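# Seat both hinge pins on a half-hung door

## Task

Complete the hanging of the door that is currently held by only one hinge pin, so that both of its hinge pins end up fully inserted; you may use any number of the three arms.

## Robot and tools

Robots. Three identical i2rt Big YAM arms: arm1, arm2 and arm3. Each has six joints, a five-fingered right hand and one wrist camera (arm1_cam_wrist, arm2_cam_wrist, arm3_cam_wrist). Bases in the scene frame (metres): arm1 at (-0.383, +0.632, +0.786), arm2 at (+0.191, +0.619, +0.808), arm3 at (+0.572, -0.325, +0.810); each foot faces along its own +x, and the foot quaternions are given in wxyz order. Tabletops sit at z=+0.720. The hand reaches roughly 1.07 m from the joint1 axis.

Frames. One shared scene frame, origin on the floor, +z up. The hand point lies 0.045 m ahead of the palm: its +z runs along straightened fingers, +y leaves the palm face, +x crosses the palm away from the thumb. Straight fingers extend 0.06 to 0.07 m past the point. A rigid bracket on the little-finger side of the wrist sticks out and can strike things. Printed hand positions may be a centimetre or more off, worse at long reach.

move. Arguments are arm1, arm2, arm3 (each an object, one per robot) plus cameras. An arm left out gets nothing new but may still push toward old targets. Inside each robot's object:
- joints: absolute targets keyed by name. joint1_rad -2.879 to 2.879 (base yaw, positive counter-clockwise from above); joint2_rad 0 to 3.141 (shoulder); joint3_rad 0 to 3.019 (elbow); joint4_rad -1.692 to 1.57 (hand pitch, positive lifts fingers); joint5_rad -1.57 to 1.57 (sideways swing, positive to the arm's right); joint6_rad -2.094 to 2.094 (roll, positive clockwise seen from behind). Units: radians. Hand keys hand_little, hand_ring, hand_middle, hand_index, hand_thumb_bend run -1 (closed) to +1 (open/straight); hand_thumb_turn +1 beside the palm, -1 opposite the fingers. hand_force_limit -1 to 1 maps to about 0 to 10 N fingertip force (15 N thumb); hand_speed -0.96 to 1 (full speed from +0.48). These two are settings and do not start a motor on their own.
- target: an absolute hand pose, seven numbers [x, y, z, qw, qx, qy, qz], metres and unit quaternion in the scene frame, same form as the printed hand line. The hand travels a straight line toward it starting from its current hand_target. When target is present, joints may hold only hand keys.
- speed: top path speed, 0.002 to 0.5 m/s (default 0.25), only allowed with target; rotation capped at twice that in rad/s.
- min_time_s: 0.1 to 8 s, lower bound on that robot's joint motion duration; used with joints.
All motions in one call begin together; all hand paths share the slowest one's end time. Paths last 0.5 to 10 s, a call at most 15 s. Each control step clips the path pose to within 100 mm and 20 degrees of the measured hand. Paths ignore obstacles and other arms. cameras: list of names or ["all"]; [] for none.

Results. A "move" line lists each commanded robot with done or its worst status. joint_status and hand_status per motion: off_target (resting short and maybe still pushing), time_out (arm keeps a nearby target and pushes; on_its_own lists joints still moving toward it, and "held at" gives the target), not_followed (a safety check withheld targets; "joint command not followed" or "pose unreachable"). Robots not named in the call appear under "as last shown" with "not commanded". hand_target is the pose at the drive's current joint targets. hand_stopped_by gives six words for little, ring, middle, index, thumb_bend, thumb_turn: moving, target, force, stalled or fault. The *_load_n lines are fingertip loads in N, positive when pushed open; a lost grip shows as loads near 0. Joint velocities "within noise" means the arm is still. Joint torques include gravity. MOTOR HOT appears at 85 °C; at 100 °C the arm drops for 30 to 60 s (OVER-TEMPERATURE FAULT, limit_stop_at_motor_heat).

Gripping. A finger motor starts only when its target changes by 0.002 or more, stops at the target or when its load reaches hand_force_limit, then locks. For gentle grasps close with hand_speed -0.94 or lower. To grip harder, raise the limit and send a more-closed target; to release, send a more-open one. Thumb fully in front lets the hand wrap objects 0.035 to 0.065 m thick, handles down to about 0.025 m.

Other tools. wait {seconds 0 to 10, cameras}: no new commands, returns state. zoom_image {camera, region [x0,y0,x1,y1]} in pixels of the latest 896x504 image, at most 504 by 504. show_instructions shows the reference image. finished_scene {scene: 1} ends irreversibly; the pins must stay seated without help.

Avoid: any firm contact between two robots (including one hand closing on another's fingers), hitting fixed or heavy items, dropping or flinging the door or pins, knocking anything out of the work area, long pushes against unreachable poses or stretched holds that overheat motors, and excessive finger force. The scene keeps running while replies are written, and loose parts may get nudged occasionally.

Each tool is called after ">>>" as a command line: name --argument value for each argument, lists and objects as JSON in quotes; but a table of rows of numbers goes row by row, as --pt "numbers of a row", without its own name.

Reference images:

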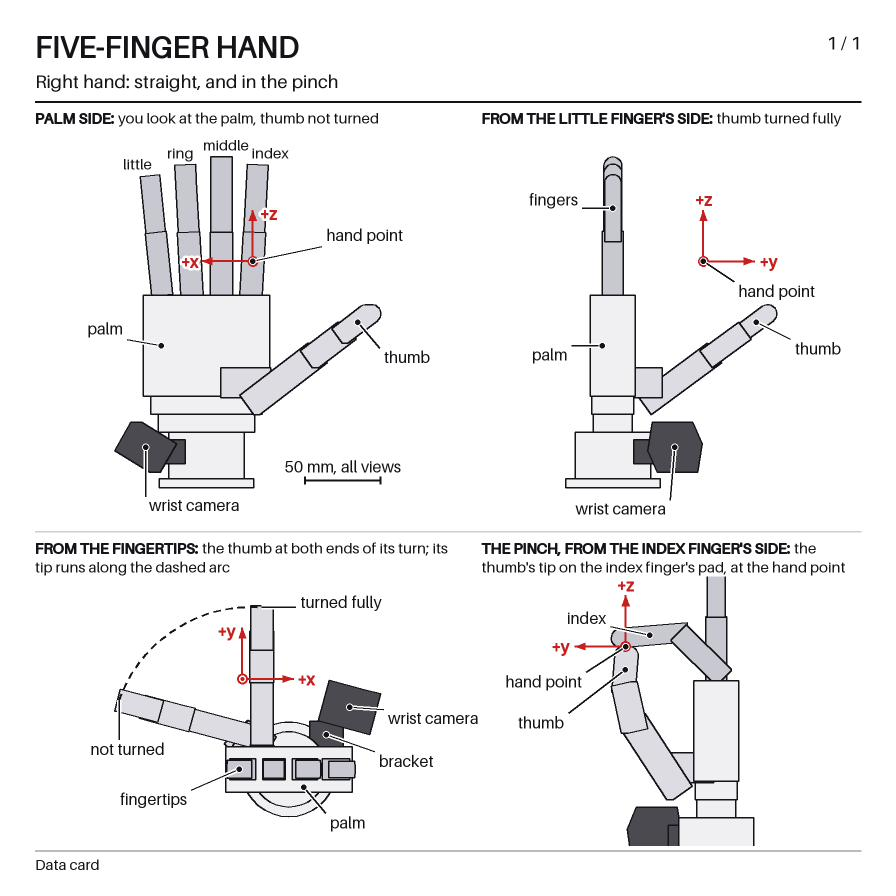

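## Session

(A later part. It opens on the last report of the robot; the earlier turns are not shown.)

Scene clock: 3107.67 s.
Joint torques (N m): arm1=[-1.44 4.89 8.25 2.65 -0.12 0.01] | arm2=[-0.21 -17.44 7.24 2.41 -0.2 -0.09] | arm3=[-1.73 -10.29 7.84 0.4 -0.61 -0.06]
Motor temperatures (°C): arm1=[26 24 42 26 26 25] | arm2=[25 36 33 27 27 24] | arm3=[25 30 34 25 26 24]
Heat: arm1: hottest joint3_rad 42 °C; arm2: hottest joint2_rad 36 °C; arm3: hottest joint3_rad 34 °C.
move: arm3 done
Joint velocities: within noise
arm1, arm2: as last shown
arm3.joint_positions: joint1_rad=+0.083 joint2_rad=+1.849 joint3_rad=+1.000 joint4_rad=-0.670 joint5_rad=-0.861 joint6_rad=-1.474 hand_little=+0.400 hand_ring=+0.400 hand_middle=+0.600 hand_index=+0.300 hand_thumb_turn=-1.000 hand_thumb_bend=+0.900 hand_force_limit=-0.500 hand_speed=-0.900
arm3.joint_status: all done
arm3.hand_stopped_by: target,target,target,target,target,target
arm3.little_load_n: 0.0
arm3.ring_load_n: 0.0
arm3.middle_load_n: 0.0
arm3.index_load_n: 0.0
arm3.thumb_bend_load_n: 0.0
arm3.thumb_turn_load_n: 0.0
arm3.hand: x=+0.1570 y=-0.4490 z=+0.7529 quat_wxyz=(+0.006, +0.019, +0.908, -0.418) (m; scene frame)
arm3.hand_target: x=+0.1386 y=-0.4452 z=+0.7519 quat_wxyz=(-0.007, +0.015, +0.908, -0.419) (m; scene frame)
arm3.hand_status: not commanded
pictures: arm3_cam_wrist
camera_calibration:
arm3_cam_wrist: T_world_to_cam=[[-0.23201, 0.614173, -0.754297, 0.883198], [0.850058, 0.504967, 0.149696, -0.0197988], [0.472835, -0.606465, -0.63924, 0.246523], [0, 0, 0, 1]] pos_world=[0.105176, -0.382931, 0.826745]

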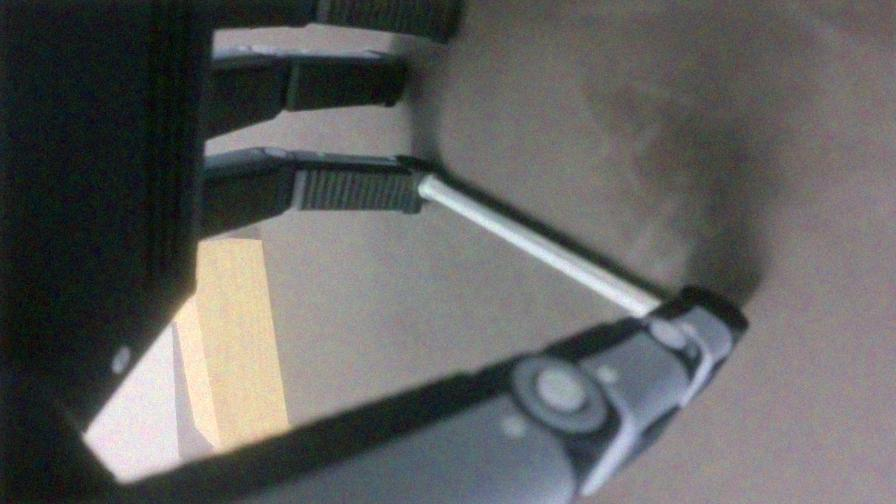

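>>> wait --seconds 0.1 --cameras '["arm2_cam_wrist"]'

>>> zoom_image --camera "arm2_cam_wrist" --region '[280, 150, 370, 225]'

Scene clock: 3117.67 s.
Joint torques (N m): arm1=[-1.44 4.89 8.27 2.63 -0.12 0.01] | arm2=[-0.26 -17.55 7.25 2.41 -0.2 -0.09] | arm3=[-1.67 -10.29 7.84 0.4 -0.61 -0.06]
Motor temperatures (°C): arm1=[26 24 42 26 26 25] | arm2=[25 36 33 27 27 24] | arm3=[25 30 34 25 26 24]
Heat: arm1: hottest joint3_rad 42 °C; arm2: hottest joint2_rad 36 °C; arm3: hottest joint3_rad 34 °C.
Joint velocities: within noise
arm1.joint_positions: joint1_rad=+0.341 joint2_rad=+0.633 joint3_rad=+1.483 joint4_rad=-1.120 joint5_rad=+0.125 joint6_rad=-1.102 hand_little=+1.000 hand_ring=+1.000 hand_middle=+1.000 hand_index=+1.000 hand_thumb_turn=+1.000 hand_thumb_bend=+1.000 hand_force_limit=+0.000 hand_speed=-0.800
arm1.joint_status: not commanded
arm1.hand_stopped_by: target,target,target,target,target,target
arm1.little_load_n: 0.0
arm1.ring_load_n: 0.0
arm1.middle_load_n: 0.0
arm1.index_load_n: 0.0
arm1.thumb_bend_load_n: 0.0
arm1.thumb_turn_load_n: 0.0
arm1.hand: x=-0.3319 y=+0.3842 z=+1.3607 quat_wxyz=(+0.238, +0.532, -0.590, +0.559) (m; scene frame)
arm1.hand_target: x=-0.3302 y=+0.3853 z=+1.3736 quat_wxyz=(+0.239, +0.526, -0.580, +0.574) (m; scene frame)
arm1.hand_status: not commanded
arm2.joint_positions: joint1_rad=-0.024 joint2_rad=+1.893 joint3_rad=+1.036 joint4_rad=+0.825 joint5_rad=-0.165 joint6_rad=-1.574 hand_little=+1.000 hand_ring=+1.000 hand_middle=+1.000 hand_index=+1.000 hand_thumb_turn=+1.000 hand_thumb_bend=+1.000 hand_force_limit=+0.000 hand_speed=+0.300
arm2.joint_status: not commanded
arm2.hand_stopped_by: target,target,target,target,target,target
arm2.little_load_n: 0.0
arm2.ring_load_n: 0.5
arm2.middle_load_n: 0.0
arm2.index_load_n: -0.5
arm2.thumb_bend_load_n: 0.0
arm2.thumb_turn_load_n: 0.0
arm2.hand: x=+0.0450 y=-0.0990 z=+0.9407 quat_wxyz=(+0.485, +0.507, -0.512, +0.495) (m; scene frame)
arm2.hand_target: x=+0.0401 y=-0.0998 z=+0.9599 quat_wxyz=(+0.500, +0.500, -0.500, +0.500) (m; scene frame)
arm2.hand_status: not commanded
arm3.joint_positions: joint1_rad=+0.083 joint2_rad=+1.849 joint3_rad=+1.000 joint4_rad=-0.670 joint5_rad=-0.861 joint6_rad=-1.474 hand_little=+0.400 hand_ring=+0.400 hand_middle=+0.600 hand_index=+0.300 hand_thumb_turn=-1.000 hand_thumb_bend=+0.900 hand_force_limit=-0.500 hand_speed=-0.900
arm3.joint_status: all done
arm3.hand_stopped_by: target,target,target,target,target,target
arm3.little_load_n: 0.0
arm3.ring_load_n: 0.0
arm3.middle_load_n: 0.0
arm3.index_load_n: 0.0
arm3.thumb_bend_load_n: 0.0
arm3.thumb_turn_load_n: 0.0
arm3.hand: x=+0.1570 y=-0.4490 z=+0.7529 quat_wxyz=(+0.006, +0.019, +0.908, -0.418) (m; scene frame)
arm3.hand_target: x=+0.1386 y=-0.4452 z=+0.7519 quat_wxyz=(-0.007, +0.015, +0.908, -0.419) (m; scene frame)
arm3.hand_status: not commanded
wait: 0.10 s; at rest from the start
pictures: arm2_cam_wrist
camera_calibration:
arm2_cam_wrist: T_world_to_cam=[[-0.961663, -0.0223597, 0.273319, -0.216034], [-0.240515, 0.547569, -0.801449, 0.815748], [-0.131741, -0.836462, -0.531955, 0.536934], [0, 0, 0, 1]] pos_world=[0.0591845, -0.00238395, 0.998451]

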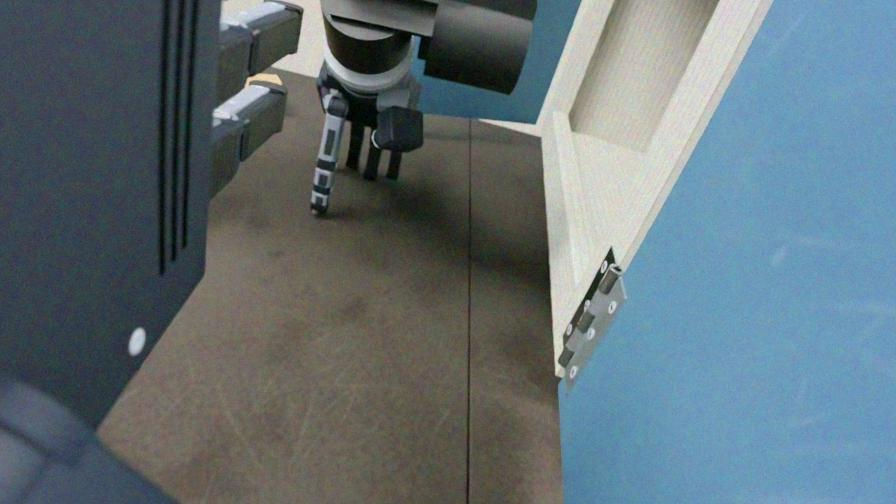

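Scaled by 5.600.

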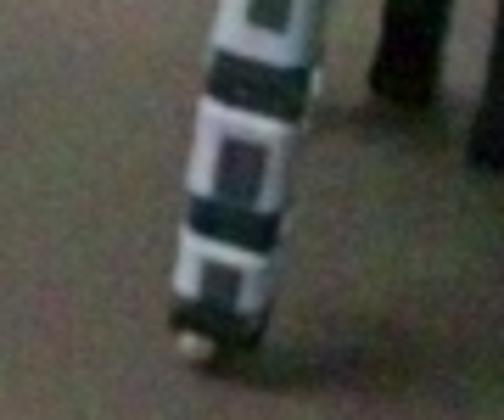

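>>> move --arm3 '{"joints": {"hand_index": 0.6}}' --cameras '[]'

>>> move --arm3 '{"target": [0.142, -0.435, 0.7550, -0.007, 0.0151, 0.9076, -0.4194], "speed": 0.08}' --cameras '["arm2_cam_wrist", "arm3_cam_wrist"]'

>>> zoom_image --camera "arm2_cam_wrist" --region '[280, 150, 370, 225]'

Scene clock: 3136.70 s.
Joint torques (N m): arm1=[-1.49 4.89 8.27 2.63 -0.12 0.01] | arm2=[-0.15 -17.55 7.23 2.41 -0.2 -0.09] | arm3=[-1.73 -10.29 7.84 0.4 -0.6 -0.06]
Motor temperatures (°C): arm1=[26 24 42 26 26 25] | arm2=[25 36 33 27 27 24] | arm3=[25 30 34 25 26 24]
Heat: arm1: hottest joint3_rad 42 °C; arm2: hottest joint2_rad 36 °C; arm3: hottest joint3_rad 34 °C.
move: arm3 done
Joint velocities: within noise
arm1, arm2: as last shown
arm2.ring_load_n: 0.0
arm2.index_load_n: 0.0
arm3.joint_positions: joint1_rad=+0.083 joint2_rad=+1.849 joint3_rad=+1.000 joint4_rad=-0.670 joint5_rad=-0.861 joint6_rad=-1.474 hand_little=+0.400 hand_ring=+0.400 hand_middle=+0.600 hand_index=+0.600 hand_thumb_turn=-1.000 hand_thumb_bend=+0.900 hand_force_limit=-0.500 hand_speed=-0.900
arm3.joint_status: all done
arm3.hand_stopped_by: target,target,target,target,target,target
arm3.little_load_n: 0.0
arm3.ring_load_n: 0.0
arm3.middle_load_n: 0.0
arm3.index_load_n: 0.0
arm3.thumb_bend_load_n: 0.0
arm3.thumb_turn_load_n: -0.5
arm3.hand: x=+0.1570 y=-0.4490 z=+0.7529 quat_wxyz=(+0.006, +0.019, +0.908, -0.418) (m; scene frame)
arm3.hand_target: x=+0.1386 y=-0.4452 z=+0.7519 quat_wxyz=(-0.007, +0.015, +0.908, -0.419) (m; scene frame)
arm3.hand_status: not commanded
pictures: none
No camera images: "cameras" was empty.

Scene clock: 3137.67 s.
Joint torques (N m): arm1=[-1.44 4.84 8.27 2.66 -0.12 0.01] | arm2=[-0.26 -17.61 7.24 2.44 -0.2 -0.09] | arm3=[-1.67 -11.05 7.45 -0.27 -0.62 -0.07]
Motor temperatures (°C): arm1=[26 24 42 26 26 25] | arm2=[25 36 33 27 27 24] | arm3=[25 30 34 25 26 24]
Heat: arm1: hottest joint3_rad 42 °C; arm2: hottest joint2_rad 36 °C; arm3: hottest joint3_rad 34 °C.
move: arm3 off_target
Joint velocities: within noise
arm1, arm2: as last shown
arm1.thumb_bend_load_n: 0.5
arm3.joint_positions: joint1_rad=+0.060 joint2_rad=+1.849 joint3_rad=+1.000 joint4_rad=-0.685 joint5_rad=-0.862 joint6_rad=-1.508 hand_little=+0.400 hand_ring=+0.400 hand_middle=+0.600 hand_index=+0.600 hand_thumb_turn=-1.000 hand_thumb_bend=+0.900 hand_force_limit=-0.500 hand_speed=-0.900
arm3.joint_status: not commanded
arm3.hand_stopped_by: target,target,target,target,target,target
arm3.little_load_n: 0.0
arm3.ring_load_n: 0.5
arm3.middle_load_n: 0.5
arm3.index_load_n: 0.0
arm3.thumb_bend_load_n: 0.0
arm3.thumb_turn_load_n: 0.5
arm3.hand: x=+0.1559 y=-0.4388 z=+0.7525 quat_wxyz=(+0.001, +0.017, +0.908, -0.418) (m; scene frame)
arm3.hand_target: x=+0.1423 y=-0.4349 z=+0.7551 quat_wxyz=(-0.007, +0.015, +0.908, -0.419) (m; scene frame)
arm3.hand_status: off_target (0.015 m and 0.9 deg from the pose sent, 0.021 m and 1.5 deg at the start)
pictures: arm2_cam_wrist, arm3_cam_wrist
camera_calibration:
arm2_cam_wrist: T_world_to_cam=[[-0.961663, -0.0223597, 0.273319, -0.216034], [-0.240515, 0.547569, -0.801449, 0.815748], [-0.131741, -0.836462, -0.531955, 0.536934], [0, 0, 0, 1]] pos_world=[0.0591845, -0.00238395, 0.998451]
arm3_cam_wrist: T_world_to_cam=[[-0.239739, 0.614005, -0.752013, 0.875824], [0.852055, 0.50434, 0.140153, -0.01741], [0.465325, -0.607156, -0.644076, 0.257508], [0, 0, 0, 1]] pos_world=[0.104978, -0.372632, 0.826926]

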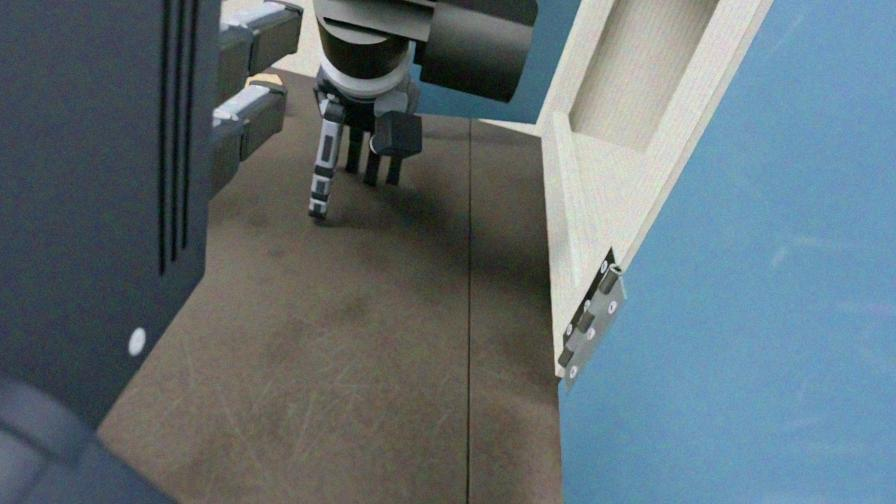

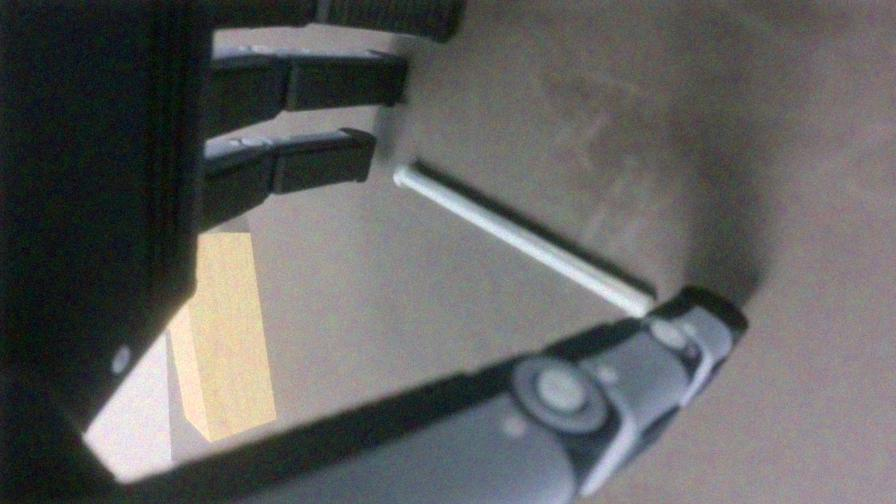

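Scaled by 5.600.

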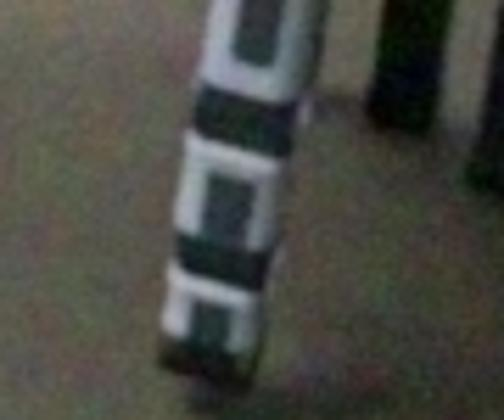

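>>> move --arm3 '{"target": [0.148, -0.435, 0.7465, -0.007, 0.0151, 0.9076, -0.4194], "speed": 0.05}' --cameras '["arm2_cam_wrist", "arm3_cam_wrist"]'

>>> zoom_image --camera "arm2_cam_wrist" --region '[280, 150, 370, 225]'

Scene clock: 3148.27 s.
Joint torques (N m): arm1=[-1.44 4.89 8.25 2.66 -0.13 0.01] | arm2=[-0.15 -17.55 7.24 2.43 -0.2 -0.09] | arm3=[-1.67 -10.52 5.79 0.64 -0.63 -0.07]
Motor temperatures (°C): arm1=[26 24 42 26 26 25] | arm2=[25 36 33 27 27 24] | arm3=[25 30 34 25 26 24]
Heat: arm1: hottest joint3_rad 42 °C; arm2: hottest joint2_rad 36 °C; arm3: hottest joint3_rad 34 °C.
move: arm3 done
Joint velocities: within noise
arm1, arm2: as last shown
arm1.thumb_bend_load_n: 0.0
arm3.joint_positions: joint1_rad=+0.060 joint2_rad=+1.849 joint3_rad=+1.000 joint4_rad=-0.681 joint5_rad=-0.862 joint6_rad=-1.508 hand_little=+0.400 hand_ring=+0.400 hand_middle=+0.600 hand_index=+0.600 hand_thumb_turn=-1.000 hand_thumb_bend=+0.900 hand_force_limit=-0.500 hand_speed=-0.900
arm3.joint_status: not commanded
arm3.hand_stopped_by: target,target,target,target,target,target
arm3.little_load_n: 0.0
arm3.ring_load_n: 0.5
arm3.middle_load_n: 0.0
arm3.index_load_n: 0.0
arm3.thumb_bend_load_n: 0.0
arm3.thumb_turn_load_n: 0.0
arm3.hand: x=+0.1548 y=-0.4388 z=+0.7524 quat_wxyz=(-0.001, +0.016, +0.908, -0.419) (m; scene frame)
arm3.hand_target: x=+0.1482 y=-0.4349 z=+0.7466 quat_wxyz=(-0.007, +0.015, +0.908, -0.419) (m; scene frame)
arm3.hand_status: done (0.010 m and 0.7 deg from the pose sent, 0.011 m and 0.9 deg at the start)
pictures: arm2_cam_wrist, arm3_cam_wrist
camera_calibration:
arm2_cam_wrist: T_world_to_cam=[[-0.961663, -0.0223597, 0.273319, -0.216034], [-0.240515, 0.547569, -0.801449, 0.815748], [-0.131741, -0.836462, -0.531955, 0.536934], [0, 0, 0, 1]] pos_world=[0.0591845, -0.00238395, 0.998451]
arm3_cam_wrist: T_world_to_cam=[[-0.243497, 0.613936, -0.750861, 0.875114], [0.852597, 0.504547, 0.13605, -0.0133285], [0.462371, -0.607054, -0.646296, 0.260121], [0, 0, 0, 1]] pos_world=[0.104179, -0.372631, 0.827017]

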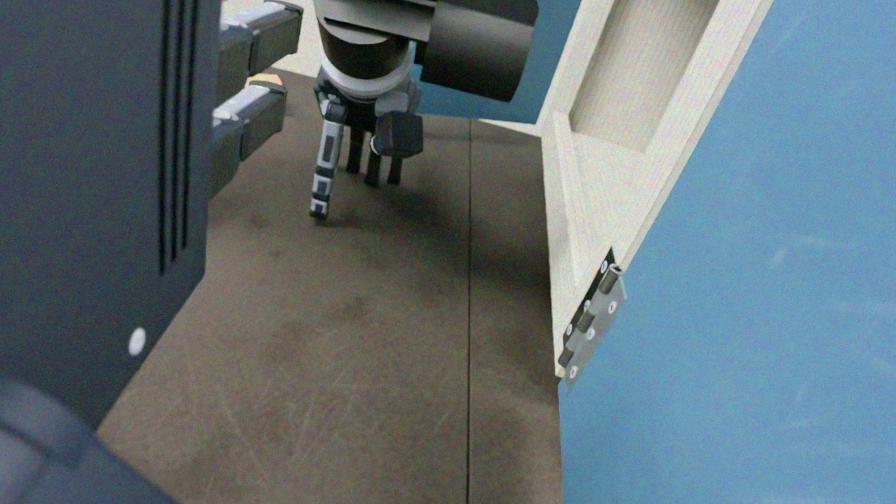

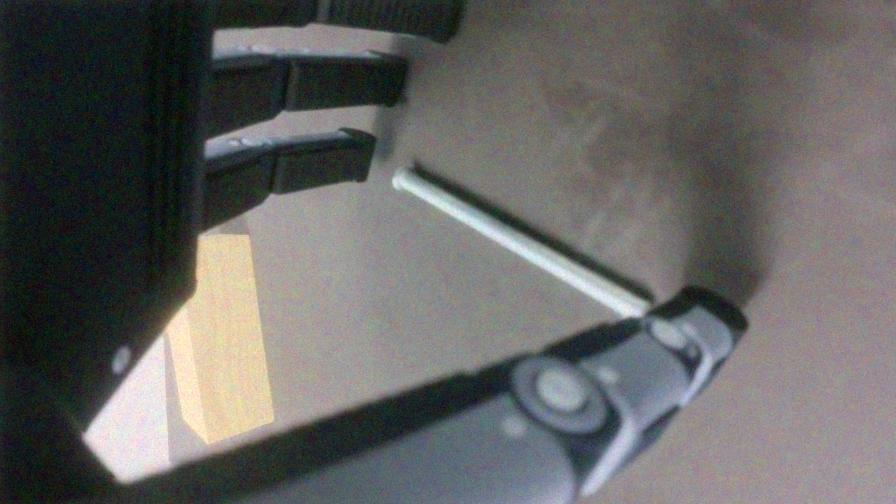

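Scaled by 5.600.

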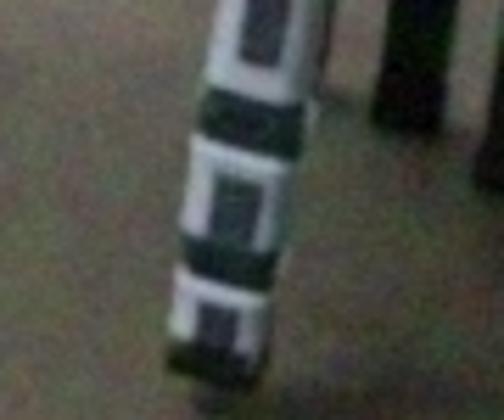

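>>> move --arm3 '{"joints": {"hand_middle": 1, "hand_ring": 1, "hand_little": 1, "hand_speed": -0.3}}' --cameras '[]'

>>> move --arm3 '{"target": [0.148, -0.435, 0.745, -0.007, 0.0151, 0.9076, -0.4194], "speed": 0.05}' --cameras '["arm2_cam_wrist", "arm3_cam_wrist"]'

>>> zoom_image --camera "arm2_cam_wrist" --region '[280, 150, 370, 225]'

Scene clock: 3166.93 s.
Joint torques (N m): arm1=[-1.44 4.95 8.24 2.63 -0.13 0.01] | arm2=[-0.15 -17.49 7.27 2.39 -0.2 -0.09] | arm3=[-1.67 -10.52 5.79 0.65 -0.62 -0.06]
Motor temperatures (°C): arm1=[26 24 42 26 26 25] | arm2=[25 36 33 27 27 24] | arm3=[25 30 33 25 26 24]
Heat: arm1: hottest joint3_rad 42 °C; arm2: hottest joint2_rad 36 °C; arm3: hottest joint3_rad 33 °C.
move: arm3 done
Joint velocities: within noise
arm1, arm2: as last shown
arm3.joint_positions: joint1_rad=+0.060 joint2_rad=+1.849 joint3_rad=+1.000 joint4_rad=-0.681 joint5_rad=-0.862 joint6_rad=-1.509 hand_little=+1.000 hand_ring=+1.000 hand_middle=+1.000 hand_index=+0.600 hand_thumb_turn=-1.000 hand_thumb_bend=+0.900 hand_force_limit=-0.500 hand_speed=-0.300
arm3.joint_status: all done
arm3.hand_stopped_by: target,target,target,target,target,target
arm3.little_load_n: 0.0
arm3.ring_load_n: 0.0
arm3.middle_load_n: 0.0
arm3.index_load_n: 0.0
arm3.thumb_bend_load_n: 0.5
arm3.thumb_turn_load_n: 0.0
arm3.hand: x=+0.1547 y=-0.4388 z=+0.7524 quat_wxyz=(-0.002, +0.015, +0.908, -0.419) (m; scene frame)
arm3.hand_target: x=+0.1482 y=-0.4349 z=+0.7466 quat_wxyz=(-0.007, +0.015, +0.908, -0.419) (m; scene frame)
arm3.hand_status: not commanded
pictures: none
No camera images: "cameras" was empty.

Scene clock: 3167.90 s.
Joint torques (N m): arm1=[-1.44 4.78 8.25 2.65 -0.13 0.01] | arm2=[-0.26 -17.55 7.23 2.39 -0.2 -0.09] | arm3=[-1.67 -10.34 5.76 0.62 -0.62 -0.06]
Motor temperatures (°C): arm1=[26 24 42 26 26 25] | arm2=[25 36 33 27 27 24] | arm3=[25 30 33 25 26 24]
Heat: arm1: hottest joint3_rad 42 °C; arm2: hottest joint2_rad 36 °C; arm3: hottest joint3_rad 33 °C.
move: arm3 done
Joint velocities: within noise
arm1, arm2: as last shown
arm3.joint_positions: joint1_rad=+0.060 joint2_rad=+1.849 joint3_rad=+1.000 joint4_rad=-0.676 joint5_rad=-0.862 joint6_rad=-1.509 hand_little=+1.000 hand_ring=+1.000 hand_middle=+1.000 hand_index=+0.600 hand_thumb_turn=-1.000 hand_thumb_bend=+0.900 hand_force_limit=-0.500 hand_speed=-0.300
arm3.joint_status: not commanded
arm3.hand_stopped_by: target,target,target,target,target,target
arm3.little_load_n: 0.0
arm3.ring_load_n: 0.0
arm3.middle_load_n: 0.0
arm3.index_load_n: 0.0
arm3.thumb_bend_load_n: 0.0
arm3.thumb_turn_load_n: 0.0
arm3.hand: x=+0.1537 y=-0.4389 z=+0.7523 quat_wxyz=(-0.004, +0.014, +0.908, -0.419) (m; scene frame)
arm3.hand_target: x=+0.1482 y=-0.4350 z=+0.7452 quat_wxyz=(-0.007, +0.015, +0.908, -0.419) (m; scene frame)
arm3.hand_status: done (0.010 m and 0.4 deg from the pose sent, 0.011 m and 0.6 deg at the start)
pictures: arm2_cam_wrist, arm3_cam_wrist
camera_calibration:
arm2_cam_wrist: T_world_to_cam=[[-0.961663, -0.0223597, 0.273319, -0.216034], [-0.240515, 0.547569, -0.801449, 0.815748], [-0.131741, -0.836462, -0.531955, 0.536934], [0, 0, 0, 1]] pos_world=[0.0591845, -0.00238395, 0.998451]
arm3_cam_wrist: T_world_to_cam=[[-0.248143, 0.613379, -0.749794, 0.874438], [0.852796, 0.505475, 0.13128, -0.00833995], [0.459527, -0.606845, -0.648517, 0.262698], [0, 0, 0, 1]] pos_world=[0.103381, -0.37273, 0.827108]

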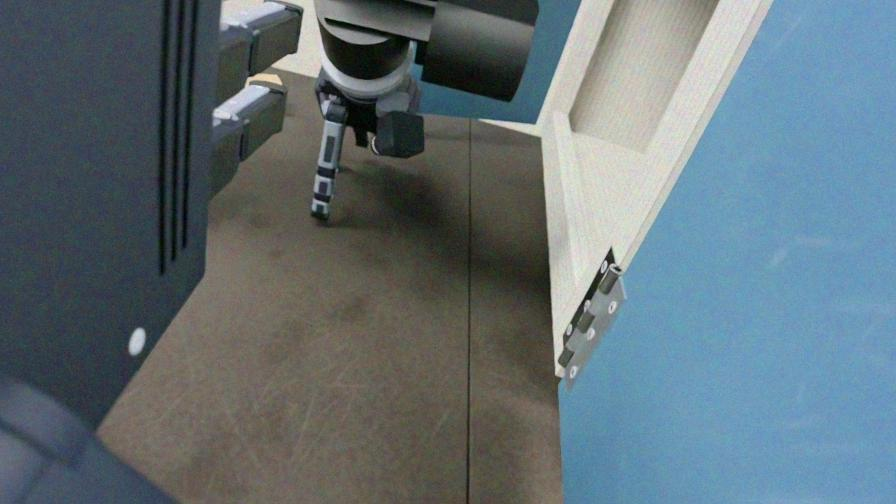

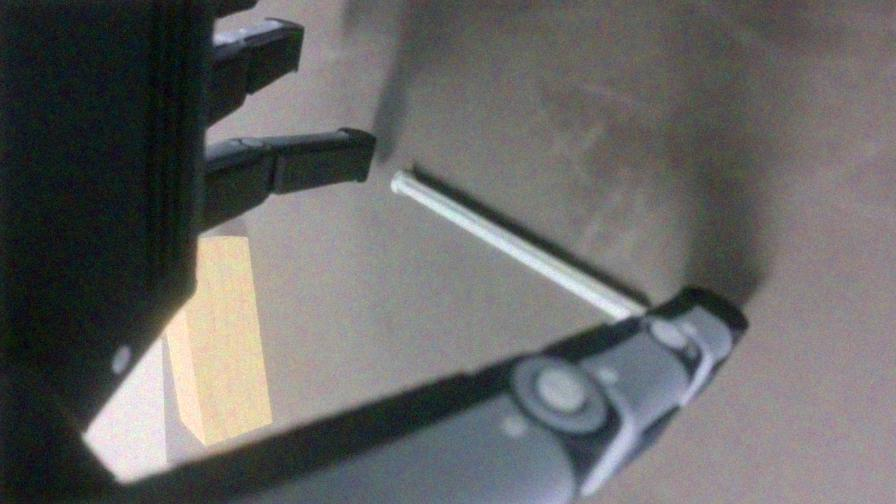

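Scaled by 5.600.

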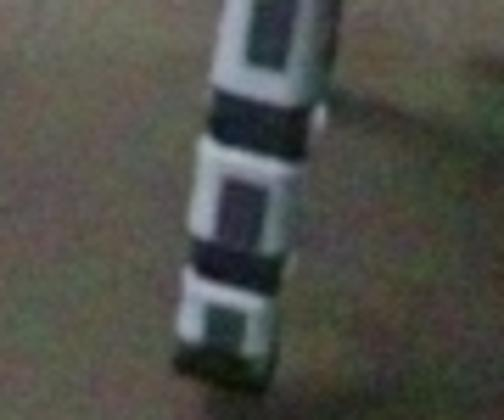

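>>> move --arm3 '{"target": [0.153, -0.434, 0.737, -0.007, 0.0151, 0.9076, -0.4194], "speed": 0.05}' --cameras '["arm2_cam_wrist", "arm3_cam_wrist"]'

>>> zoom_image --camera "arm2_cam_wrist" --region '[280, 150, 370, 225]'

Scene clock: 3178.17 s.
Joint torques (N m): arm1=[-1.44 4.84 8.24 2.65 -0.12 0.01] | arm2=[-0.21 -17.61 7.24 2.41 -0.2 -0.09] | arm3=[-1.67 -10.46 4.36 0.65 -0.63 -0.07]
Motor temperatures (°C): arm1=[26 24 42 26 26 25] | arm2=[25 36 33 27 27 24] | arm3=[25 30 33 25 27 24]
Heat: arm1: hottest joint3_rad 42 °C; arm2: hottest joint2_rad 36 °C; arm3: hottest joint3_rad 33 °C.
move: arm3 off_target
Joint velocities: within noise
arm1, arm2: as last shown
arm1.ring_load_n: -0.5
arm1.thumb_bend_load_n: -0.5
arm3.joint_positions: joint1_rad=+0.059 joint2_rad=+1.859 joint3_rad=+1.000 joint4_rad=-0.653 joint5_rad=-0.862 joint6_rad=-1.511 hand_little=+1.000 hand_ring=+1.000 hand_middle=+1.000 hand_index=+0.600 hand_thumb_turn=-1.000 hand_thumb_bend=+0.900 hand_force_limit=-0.500 hand_speed=-0.300
arm3.joint_status: not commanded
arm3.hand_stopped_by: target,target,target,target,target,target
arm3.little_load_n: 0.0
arm3.ring_load_n: 0.0
arm3.middle_load_n: -0.5
arm3.index_load_n: 0.0
arm3.thumb_bend_load_n: 0.0
arm3.thumb_turn_load_n: 0.0
arm3.hand: x=+0.1495 y=-0.4384 z=+0.7481 quat_wxyz=(-0.011, +0.011, +0.908, -0.419) (m; scene frame)
arm3.hand_target: x=+0.1533 y=-0.4342 z=+0.7373 quat_wxyz=(-0.007, +0.015, +0.908, -0.419) (m; scene frame)
arm3.hand_status: off_target (0.012 m and 0.7 deg from the pose sent, 0.016 m and 0.4 deg at the start)
pictures: arm2_cam_wrist, arm3_cam_wrist
camera_calibration:
arm2_cam_wrist: T_world_to_cam=[[-0.961663, -0.0223597, 0.273319, -0.216034], [-0.240515, 0.547569, -0.801449, 0.815748], [-0.131741, -0.836462, -0.531955, 0.536934], [0, 0, 0, 1]] pos_world=[0.0591845, -0.00238395, 0.998451]
arm3_cam_wrist: T_world_to_cam=[[-0.259863, 0.613332, -0.745852, 0.868704], [0.854713, 0.50553, 0.117918, 0.00533211], [0.449374, -0.606847, -0.655591, 0.269046], [0, 0, 0, 1]] pos_world=[0.100284, -0.372229, 0.82368]

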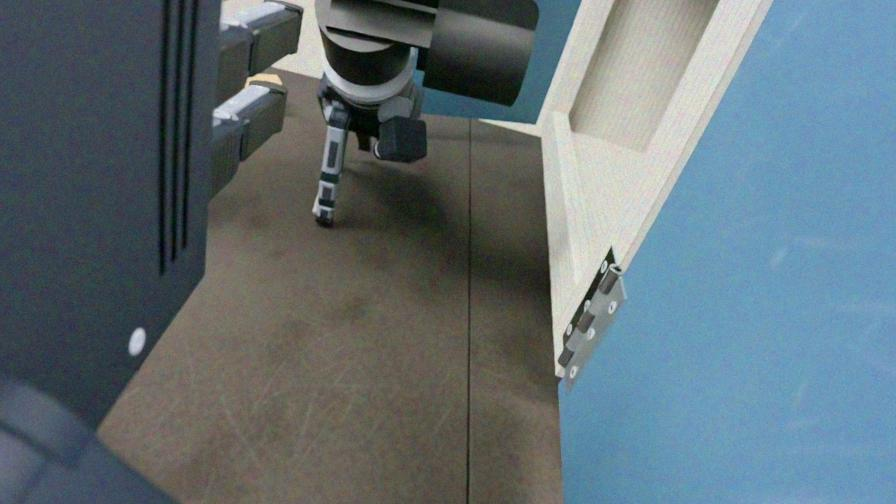

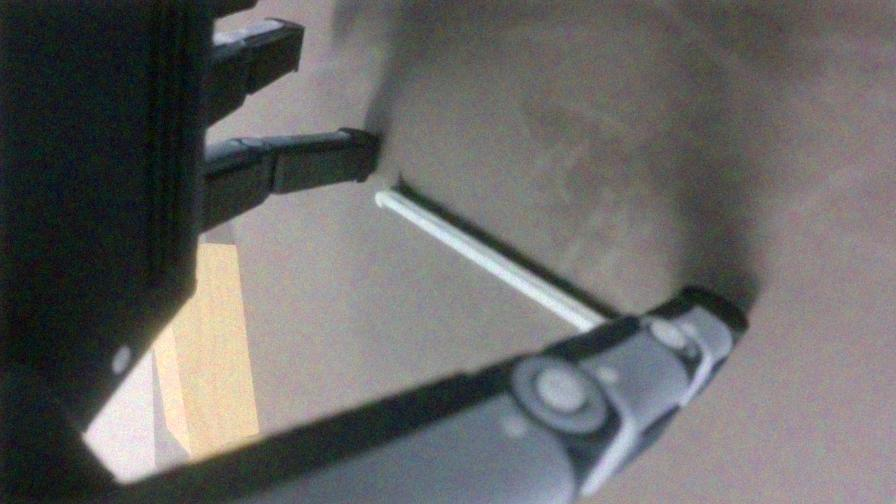

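Scaled by 5.600.

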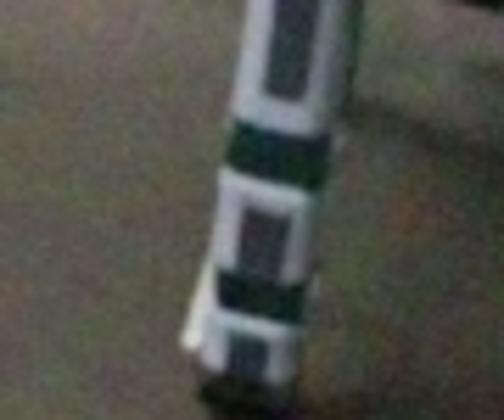

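>>> move --arm3 '{"target": [0.166, -0.434, 0.738, -0.007, 0.0151, 0.9076, -0.4194], "speed": 0.05}' --cameras '["arm2_cam_wrist", "arm3_cam_wrist"]'

>>> zoom_image --camera "arm2_cam_wrist" --region '[280, 150, 370, 225]'

Scene clock: 3192.70 s.
Joint torques (N m): arm1=[-1.49 4.89 8.27 2.65 -0.12 0.01] | arm2=[-0.21 -17.49 7.25 2.4 -0.2 -0.1] | arm3=[-1.49 -11.63 3.11 0.28 -0.25 -0.05]
Motor temperatures (°C): arm1=[26 24 42 26 26 25] | arm2=[25 36 33 27 27 24] | arm3=[25 30 32 25 27 24]
Heat: arm1: hottest joint3_rad 42 °C; arm2: hottest joint2_rad 36 °C; arm3: hottest joint3_rad 32 °C.
move: arm3 off_target
Joint velocities: within noise
arm1, arm2: as last shown
arm1.ring_load_n: 0.0
arm1.thumb_bend_load_n: 0.0
arm3.joint_positions: joint1_rad=+0.056 joint2_rad=+1.853 joint3_rad=+0.977 joint4_rad=-0.628 joint5_rad=-0.873 joint6_rad=-1.512 hand_little=+1.000 hand_ring=+1.000 hand_middle=+1.000 hand_index=+0.600 hand_thumb_turn=-1.000 hand_thumb_bend=+0.900 hand_force_limit=-0.500 hand_speed=-0.300
arm3.joint_status: not commanded
arm3.hand_stopped_by: target,target,target,target,target,target
arm3.little_load_n: 0.0
arm3.ring_load_n: 0.0
arm3.middle_load_n: -0.5
arm3.index_load_n: 1.0
arm3.thumb_bend_load_n: 0.0
arm3.thumb_turn_load_n: -1.0
arm3.hand: x=+0.1547 y=-0.4388 z=+0.7455 quat_wxyz=(-0.014, +0.010, +0.906, -0.424) (m; scene frame)
arm3.hand_target: x=+0.1660 y=-0.4342 z=+0.7382 quat_wxyz=(-0.007, +0.015, +0.908, -0.420) (m; scene frame)
arm3.hand_status: off_target (0.014 m and 1.2 deg from the pose sent, 0.020 m and 0.7 deg at the start)
pictures: arm2_cam_wrist, arm3_cam_wrist
camera_calibration:
arm2_cam_wrist: T_world_to_cam=[[-0.961663, -0.0223597, 0.273319, -0.216034], [-0.240515, 0.547569, -0.801449, 0.815748], [-0.131741, -0.836462, -0.531955, 0.536934], [0, 0, 0, 1]] pos_world=[0.0591845, -0.00238395, 0.998451]
arm3_cam_wrist: T_world_to_cam=[[-0.264217, 0.605784, -0.750477, 0.869304], [0.856369, 0.505289, 0.106371, 0.00955682], [0.443646, -0.61458, -0.65228, 0.259703], [0, 0, 0, 1]] pos_world=[0.106284, -0.371831, 0.820775]

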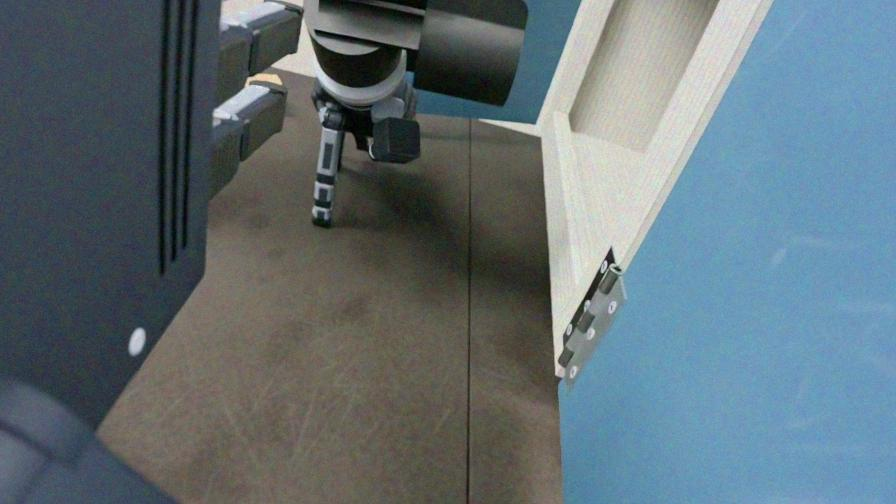

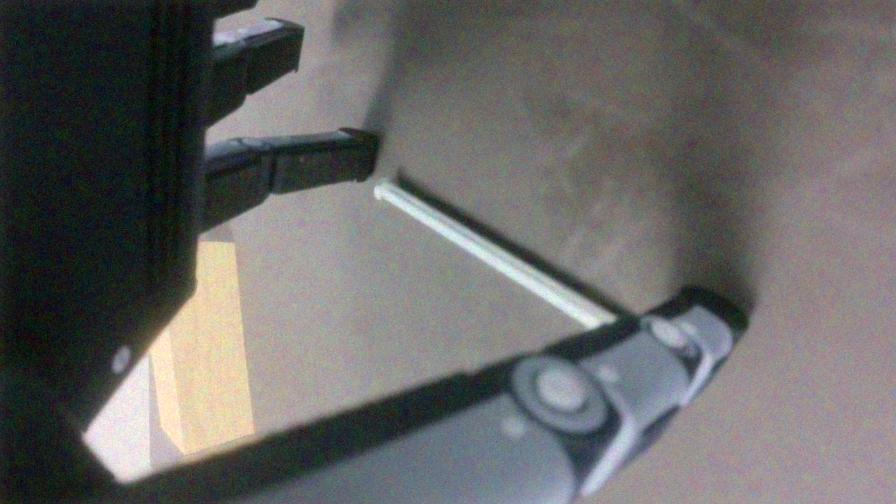

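Scaled by 5.600.

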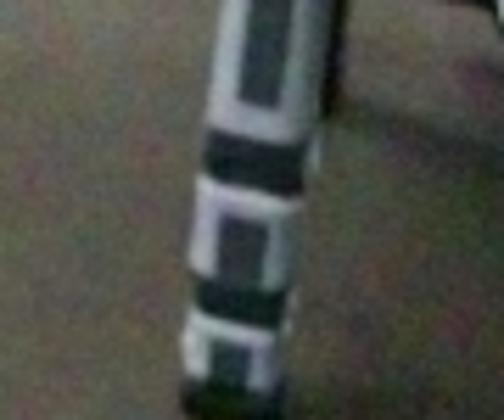

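>>> move --arm3 '{"target": [0.174, -0.434, 0.742, -0.007, 0.0151, 0.9076, -0.4194], "speed": 0.05}' --cameras '["arm2_cam_wrist", "arm3_cam_wrist"]'

>>> zoom_image --camera "arm2_cam_wrist" --region '[280, 150, 370, 225]'

Scene clock: 3204.43 s.
Joint torques (N m): arm1=[-1.38 4.84 8.25 2.66 -0.12 0.01] | arm2=[-0.21 -17.55 7.23 2.4 -0.2 -0.1] | arm3=[-1.49 -11.93 3.3 0.23 -0.24 -0.01]
Motor temperatures (°C): arm1=[26 24 42 26 26 25] | arm2=[25 36 33 27 27 24] | arm3=[25 31 31 25 26 24]
Heat: arm1: hottest joint3_rad 42 °C; arm2: hottest joint2_rad 36 °C; arm3: hottest joint2_rad 31 °C.
move: arm3 off_target
Joint velocities: within noise
arm1.joint_positions: joint1_rad=+0.341 joint2_rad=+0.633 joint3_rad=+1.483 joint4_rad=-1.120 joint5_rad=+0.125 joint6_rad=-1.102 hand_little=+1.000 hand_ring=+1.000 hand_middle=+1.000 hand_index=+1.000 hand_thumb_turn=+1.000 hand_thumb_bend=+1.000 hand_force_limit=+0.000 hand_speed=-0.800
arm1.joint_status: not commanded
arm1.hand_stopped_by: target,target,target,target,target,target
arm1.little_load_n: 0.0
arm1.ring_load_n: 0.0
arm1.middle_load_n: 0.0
arm1.index_load_n: 0.0
arm1.thumb_bend_load_n: 0.0
arm1.thumb_turn_load_n: 0.0
arm1.hand: x=-0.3319 y=+0.3842 z=+1.3607 quat_wxyz=(+0.238, +0.532, -0.590, +0.559) (m; scene frame)
arm1.hand_target: x=-0.3302 y=+0.3853 z=+1.3736 quat_wxyz=(+0.239, +0.526, -0.580, +0.574) (m; scene frame)
arm1.hand_status: not commanded
arm2.joint_positions: joint1_rad=-0.024 joint2_rad=+1.893 joint3_rad=+1.036 joint4_rad=+0.825 joint5_rad=-0.165 joint6_rad=-1.574 hand_little=+1.000 hand_ring=+1.000 hand_middle=+1.000 hand_index=+1.000 hand_thumb_turn=+1.000 hand_thumb_bend=+1.000 hand_force_limit=+0.000 hand_speed=+0.300
arm2.joint_status: not commanded
arm2.hand_stopped_by: target,target,target,target,target,target
arm2.little_load_n: 0.0
arm2.ring_load_n: 0.0
arm2.middle_load_n: 0.0
arm2.index_load_n: 0.0
arm2.thumb_bend_load_n: 0.0
arm2.thumb_turn_load_n: 0.0
arm2.hand: x=+0.0450 y=-0.0990 z=+0.9407 quat_wxyz=(+0.485, +0.507, -0.512, +0.495) (m; scene frame)
arm2.hand_target: x=+0.0401 y=-0.0998 z=+0.9599 quat_wxyz=(+0.500, +0.500, -0.500, +0.500) (m; scene frame)
arm2.hand_status: not commanded
arm3.joint_positions: joint1_rad=+0.056 joint2_rad=+1.838 joint3_rad=+0.950 joint4_rad=-0.626 joint5_rad=-0.873 joint6_rad=-1.516 hand_little=+1.000 hand_ring=+1.000 hand_middle=+1.000 hand_index=+0.600 hand_thumb_turn=-1.000 hand_thumb_bend=+0.900 hand_force_limit=-0.500 hand_speed=-0.300
arm3.joint_status: not commanded
arm3.hand_stopped_by: target,target,target,target,target,target
arm3.little_load_n: 0.0
arm3.ring_load_n: 0.0
arm3.middle_load_n: 0.0
arm3.index_load_n: 1.0
arm3.thumb_bend_load_n: 0.0
arm3.thumb_turn_load_n: -1.0
arm3.hand: x=+0.1652 y=-0.4387 z=+0.7457 quat_wxyz=(-0.011, +0.010, +0.906, -0.424) (m; scene frame)
arm3.hand_target: x=+0.1739 y=-0.4342 z=+0.7421 quat_wxyz=(-0.007, +0.015, +0.908, -0.419) (m; scene frame)
arm3.hand_status: off_target (0.011 m and 0.9 deg from the pose sent, 0.020 m and 1.2 deg at the start)
pictures: arm2_cam_wrist, arm3_cam_wrist
camera_calibration:
arm2_cam_wrist: T_world_to_cam=[[-0.961663, -0.0223597, 0.273319, -0.216034], [-0.240515, 0.547569, -0.801449, 0.815748], [-0.131741, -0.836462, -0.531955, 0.536934], [0, 0, 0, 1]] pos_world=[0.0591845, -0.00238395, 0.998451]
arm3_cam_wrist: T_world_to_cam=[[-0.261406, 0.605252, -0.751889, 0.872484], [0.854451, 0.507445, 0.111417, -0.0020316], [0.448978, -0.613327, -0.649807, 0.253072], [0, 0, 0, 1]] pos_world=[0.116185, -0.371826, 0.820685]

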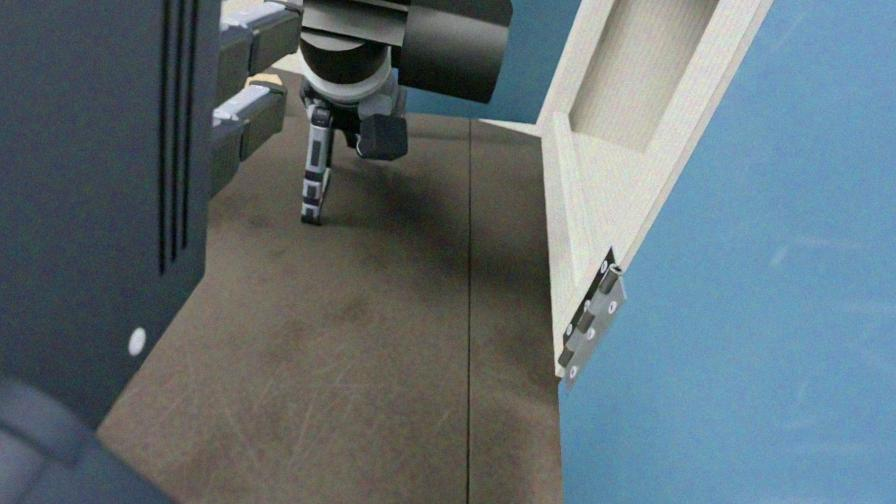

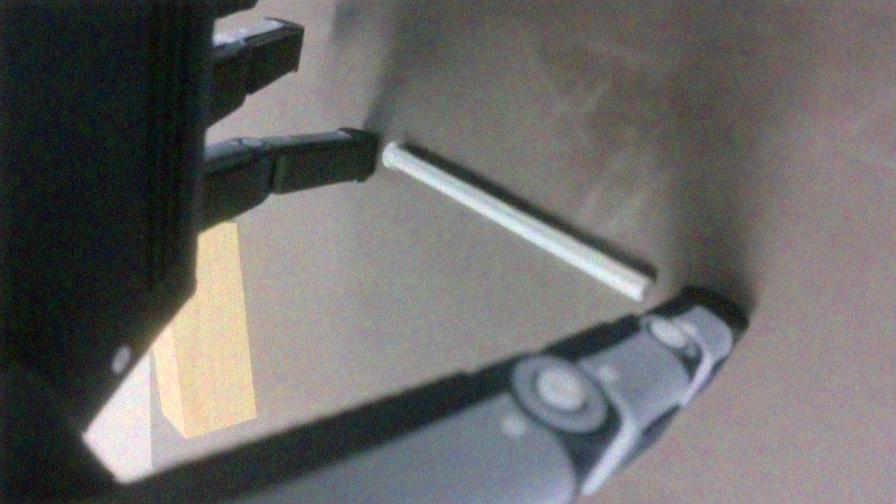

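Scaled by 5.600.

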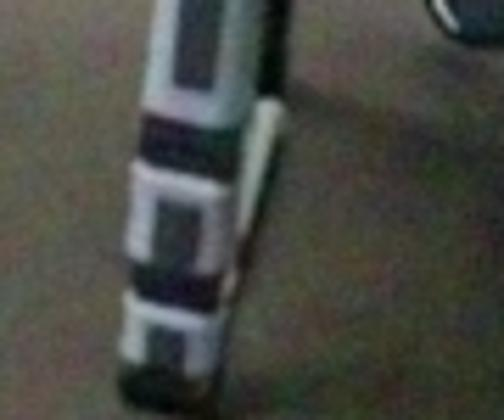

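>>> move --arm3 '{"joints": {"hand_speed": -0.9, "hand_force_limit": -0.3, "hand_index": 0.46}}' --cameras '["arm3_cam_wrist"]'

>>> zoom_image --camera "arm3_cam_wrist" --region '[340, 100, 780, 360]'

Scene clock: 3215.87 s.
Joint torques (N m): arm1=[-1.44 4.89 8.25 2.65 -0.12 0.01] | arm2=[-0.15 -17.44 7.27 2.44 -0.2 -0.09] | arm3=[-1.49 -11.75 3.43 0.2 0.06 -0.01]
Motor temperatures (°C): arm1=[26 24 42 26 26 25] | arm2=[25 36 33 27 27 24] | arm3=[25 30 31 25 26 24]
Heat: arm1: hottest joint3_rad 42 °C; arm2: hottest joint2_rad 36 °C; arm3: hottest joint3_rad 31 °C.
move: arm3 off_target
Joint velocities: within noise
arm1, arm2: as last shown
arm3.joint_positions: joint1_rad=+0.056 joint2_rad=+1.836 joint3_rad=+0.948 joint4_rad=-0.626 joint5_rad=-0.881 joint6_rad=-1.516 hand_little=+1.000 hand_ring=+1.000 hand_middle=+1.000 hand_index=+0.500 hand_thumb_turn=-1.000 hand_thumb_bend=+0.900 hand_force_limit=-0.300 hand_speed=-0.900
arm3.joint_status: hand_index off_target (ended at +0.500, target +0.460); the others done
arm3.hand_stopped_by: target,target,target,force,target,target
arm3.little_load_n: 0.0
arm3.ring_load_n: 0.0
arm3.middle_load_n: 0.0
arm3.index_load_n: 3.0
arm3.thumb_bend_load_n: 0.0
arm3.thumb_turn_load_n: 0.5
arm3.hand: x=+0.1659 y=-0.4401 z=+0.7469 quat_wxyz=(-0.011, +0.010, +0.904, -0.427) (m; scene frame)
arm3.hand_target: x=+0.1739 y=-0.4342 z=+0.7421 quat_wxyz=(-0.007, +0.015, +0.908, -0.420) (m; scene frame)
arm3.hand_status: not commanded
pictures: arm3_cam_wrist
camera_calibration:
arm3_cam_wrist: T_world_to_cam=[[-0.261558, 0.598817, -0.756972, 0.875449], [0.854234, 0.508705, 0.107255, 0.00169521], [0.449302, -0.618577, -0.644585, 0.246488], [0, 0, 0, 1]] pos_world=[0.116785, -0.372624, 0.821391]

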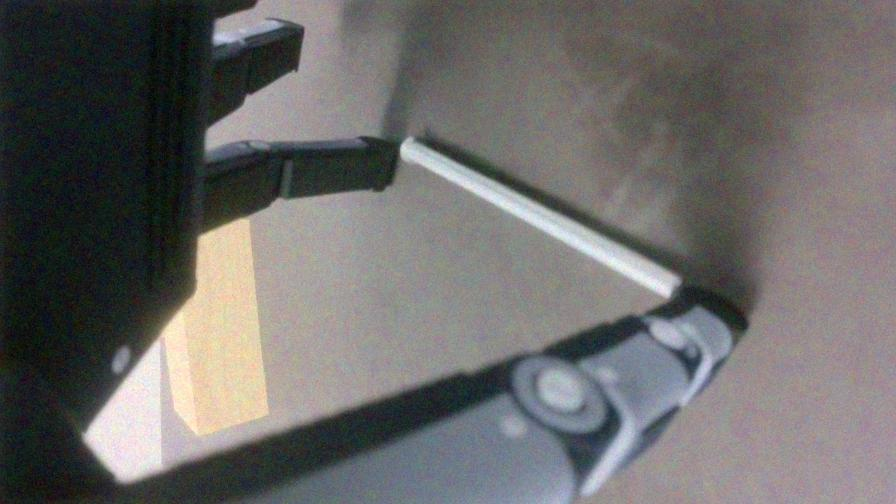

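Scaled by 1.145.

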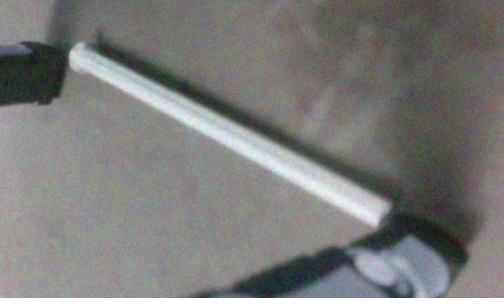

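>>> move --arm3 '{"joints": {"hand_force_limit": 0.0, "hand_index": 0.44}}' --cameras '["arm3_cam_wrist"]'

>>> zoom_image --camera "arm3_cam_wrist" --region '[340, 100, 780, 360]'

Scene clock: 3231.80 s.
Joint torques (N m): arm1=[-1.38 4.89 8.27 2.65 -0.12 0.01] | arm2=[-0.21 -17.61 7.27 2.41 -0.2 -0.09] | arm3=[-1.49 -11.75 3.41 0.21 0.25 -0.03]
Motor temperatures (°C): arm1=[26 24 42 26 26 25] | arm2=[25 36 33 27 27 24] | arm3=[25 30 30 25 26 24]
Heat: arm1: hottest joint3_rad 42 °C; arm2: hottest joint2_rad 36 °C; arm3: hottest joint2_rad 30 °C.
move: arm3 done
Joint velocities: within noise
arm1, arm2: as last shown
arm3.joint_positions: joint1_rad=+0.056 joint2_rad=+1.835 joint3_rad=+0.948 joint4_rad=-0.626 joint5_rad=-0.887 joint6_rad=-1.515 hand_little=+1.000 hand_ring=+1.000 hand_middle=+1.000 hand_index=+0.441 hand_thumb_turn=-1.000 hand_thumb_bend=+0.900 hand_force_limit=+0.000 hand_speed=-0.900
arm3.joint_status: all done
arm3.hand_stopped_by: target,target,target,target,target,target
arm3.little_load_n: -0.5
arm3.ring_load_n: 0.0
arm3.middle_load_n: 0.0
arm3.index_load_n: 4.0
arm3.thumb_bend_load_n: 0.0
arm3.thumb_turn_load_n: 0.0
arm3.hand: x=+0.1660 y=-0.4410 z=+0.7477 quat_wxyz=(-0.011, +0.010, +0.903, -0.430) (m; scene frame)
arm3.hand_target: x=+0.1739 y=-0.4342 z=+0.7420 quat_wxyz=(-0.007, +0.015, +0.908, -0.420) (m; scene frame)
arm3.hand_status: not commanded
pictures: arm3_cam_wrist
camera_calibration:
arm3_cam_wrist: T_world_to_cam=[[-0.26094, 0.594845, -0.760309, 0.877194], [0.854382, 0.508937, 0.104952, 0.0037936], [0.449379, -0.622208, -0.641026, 0.242043], [0, 0, 0, 1]] pos_world=[0.116885, -0.373123, 0.821696]

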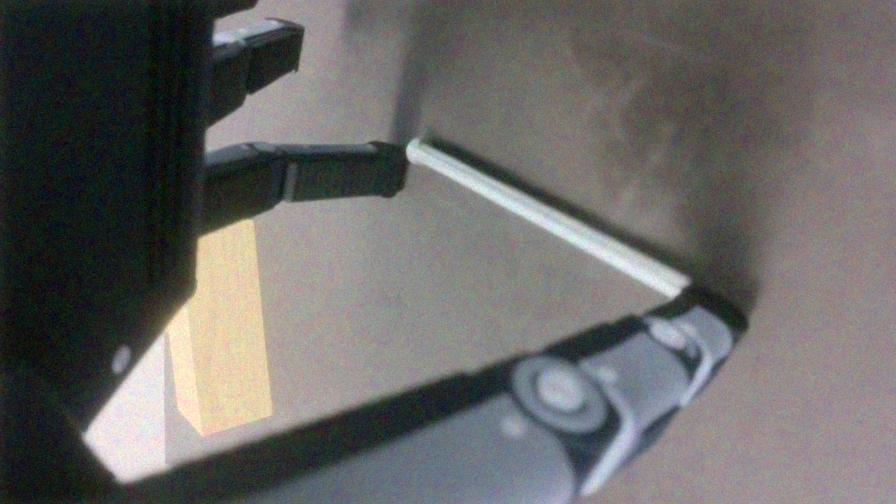

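Scaled by 1.145.

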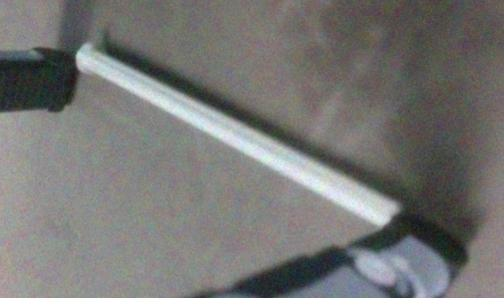

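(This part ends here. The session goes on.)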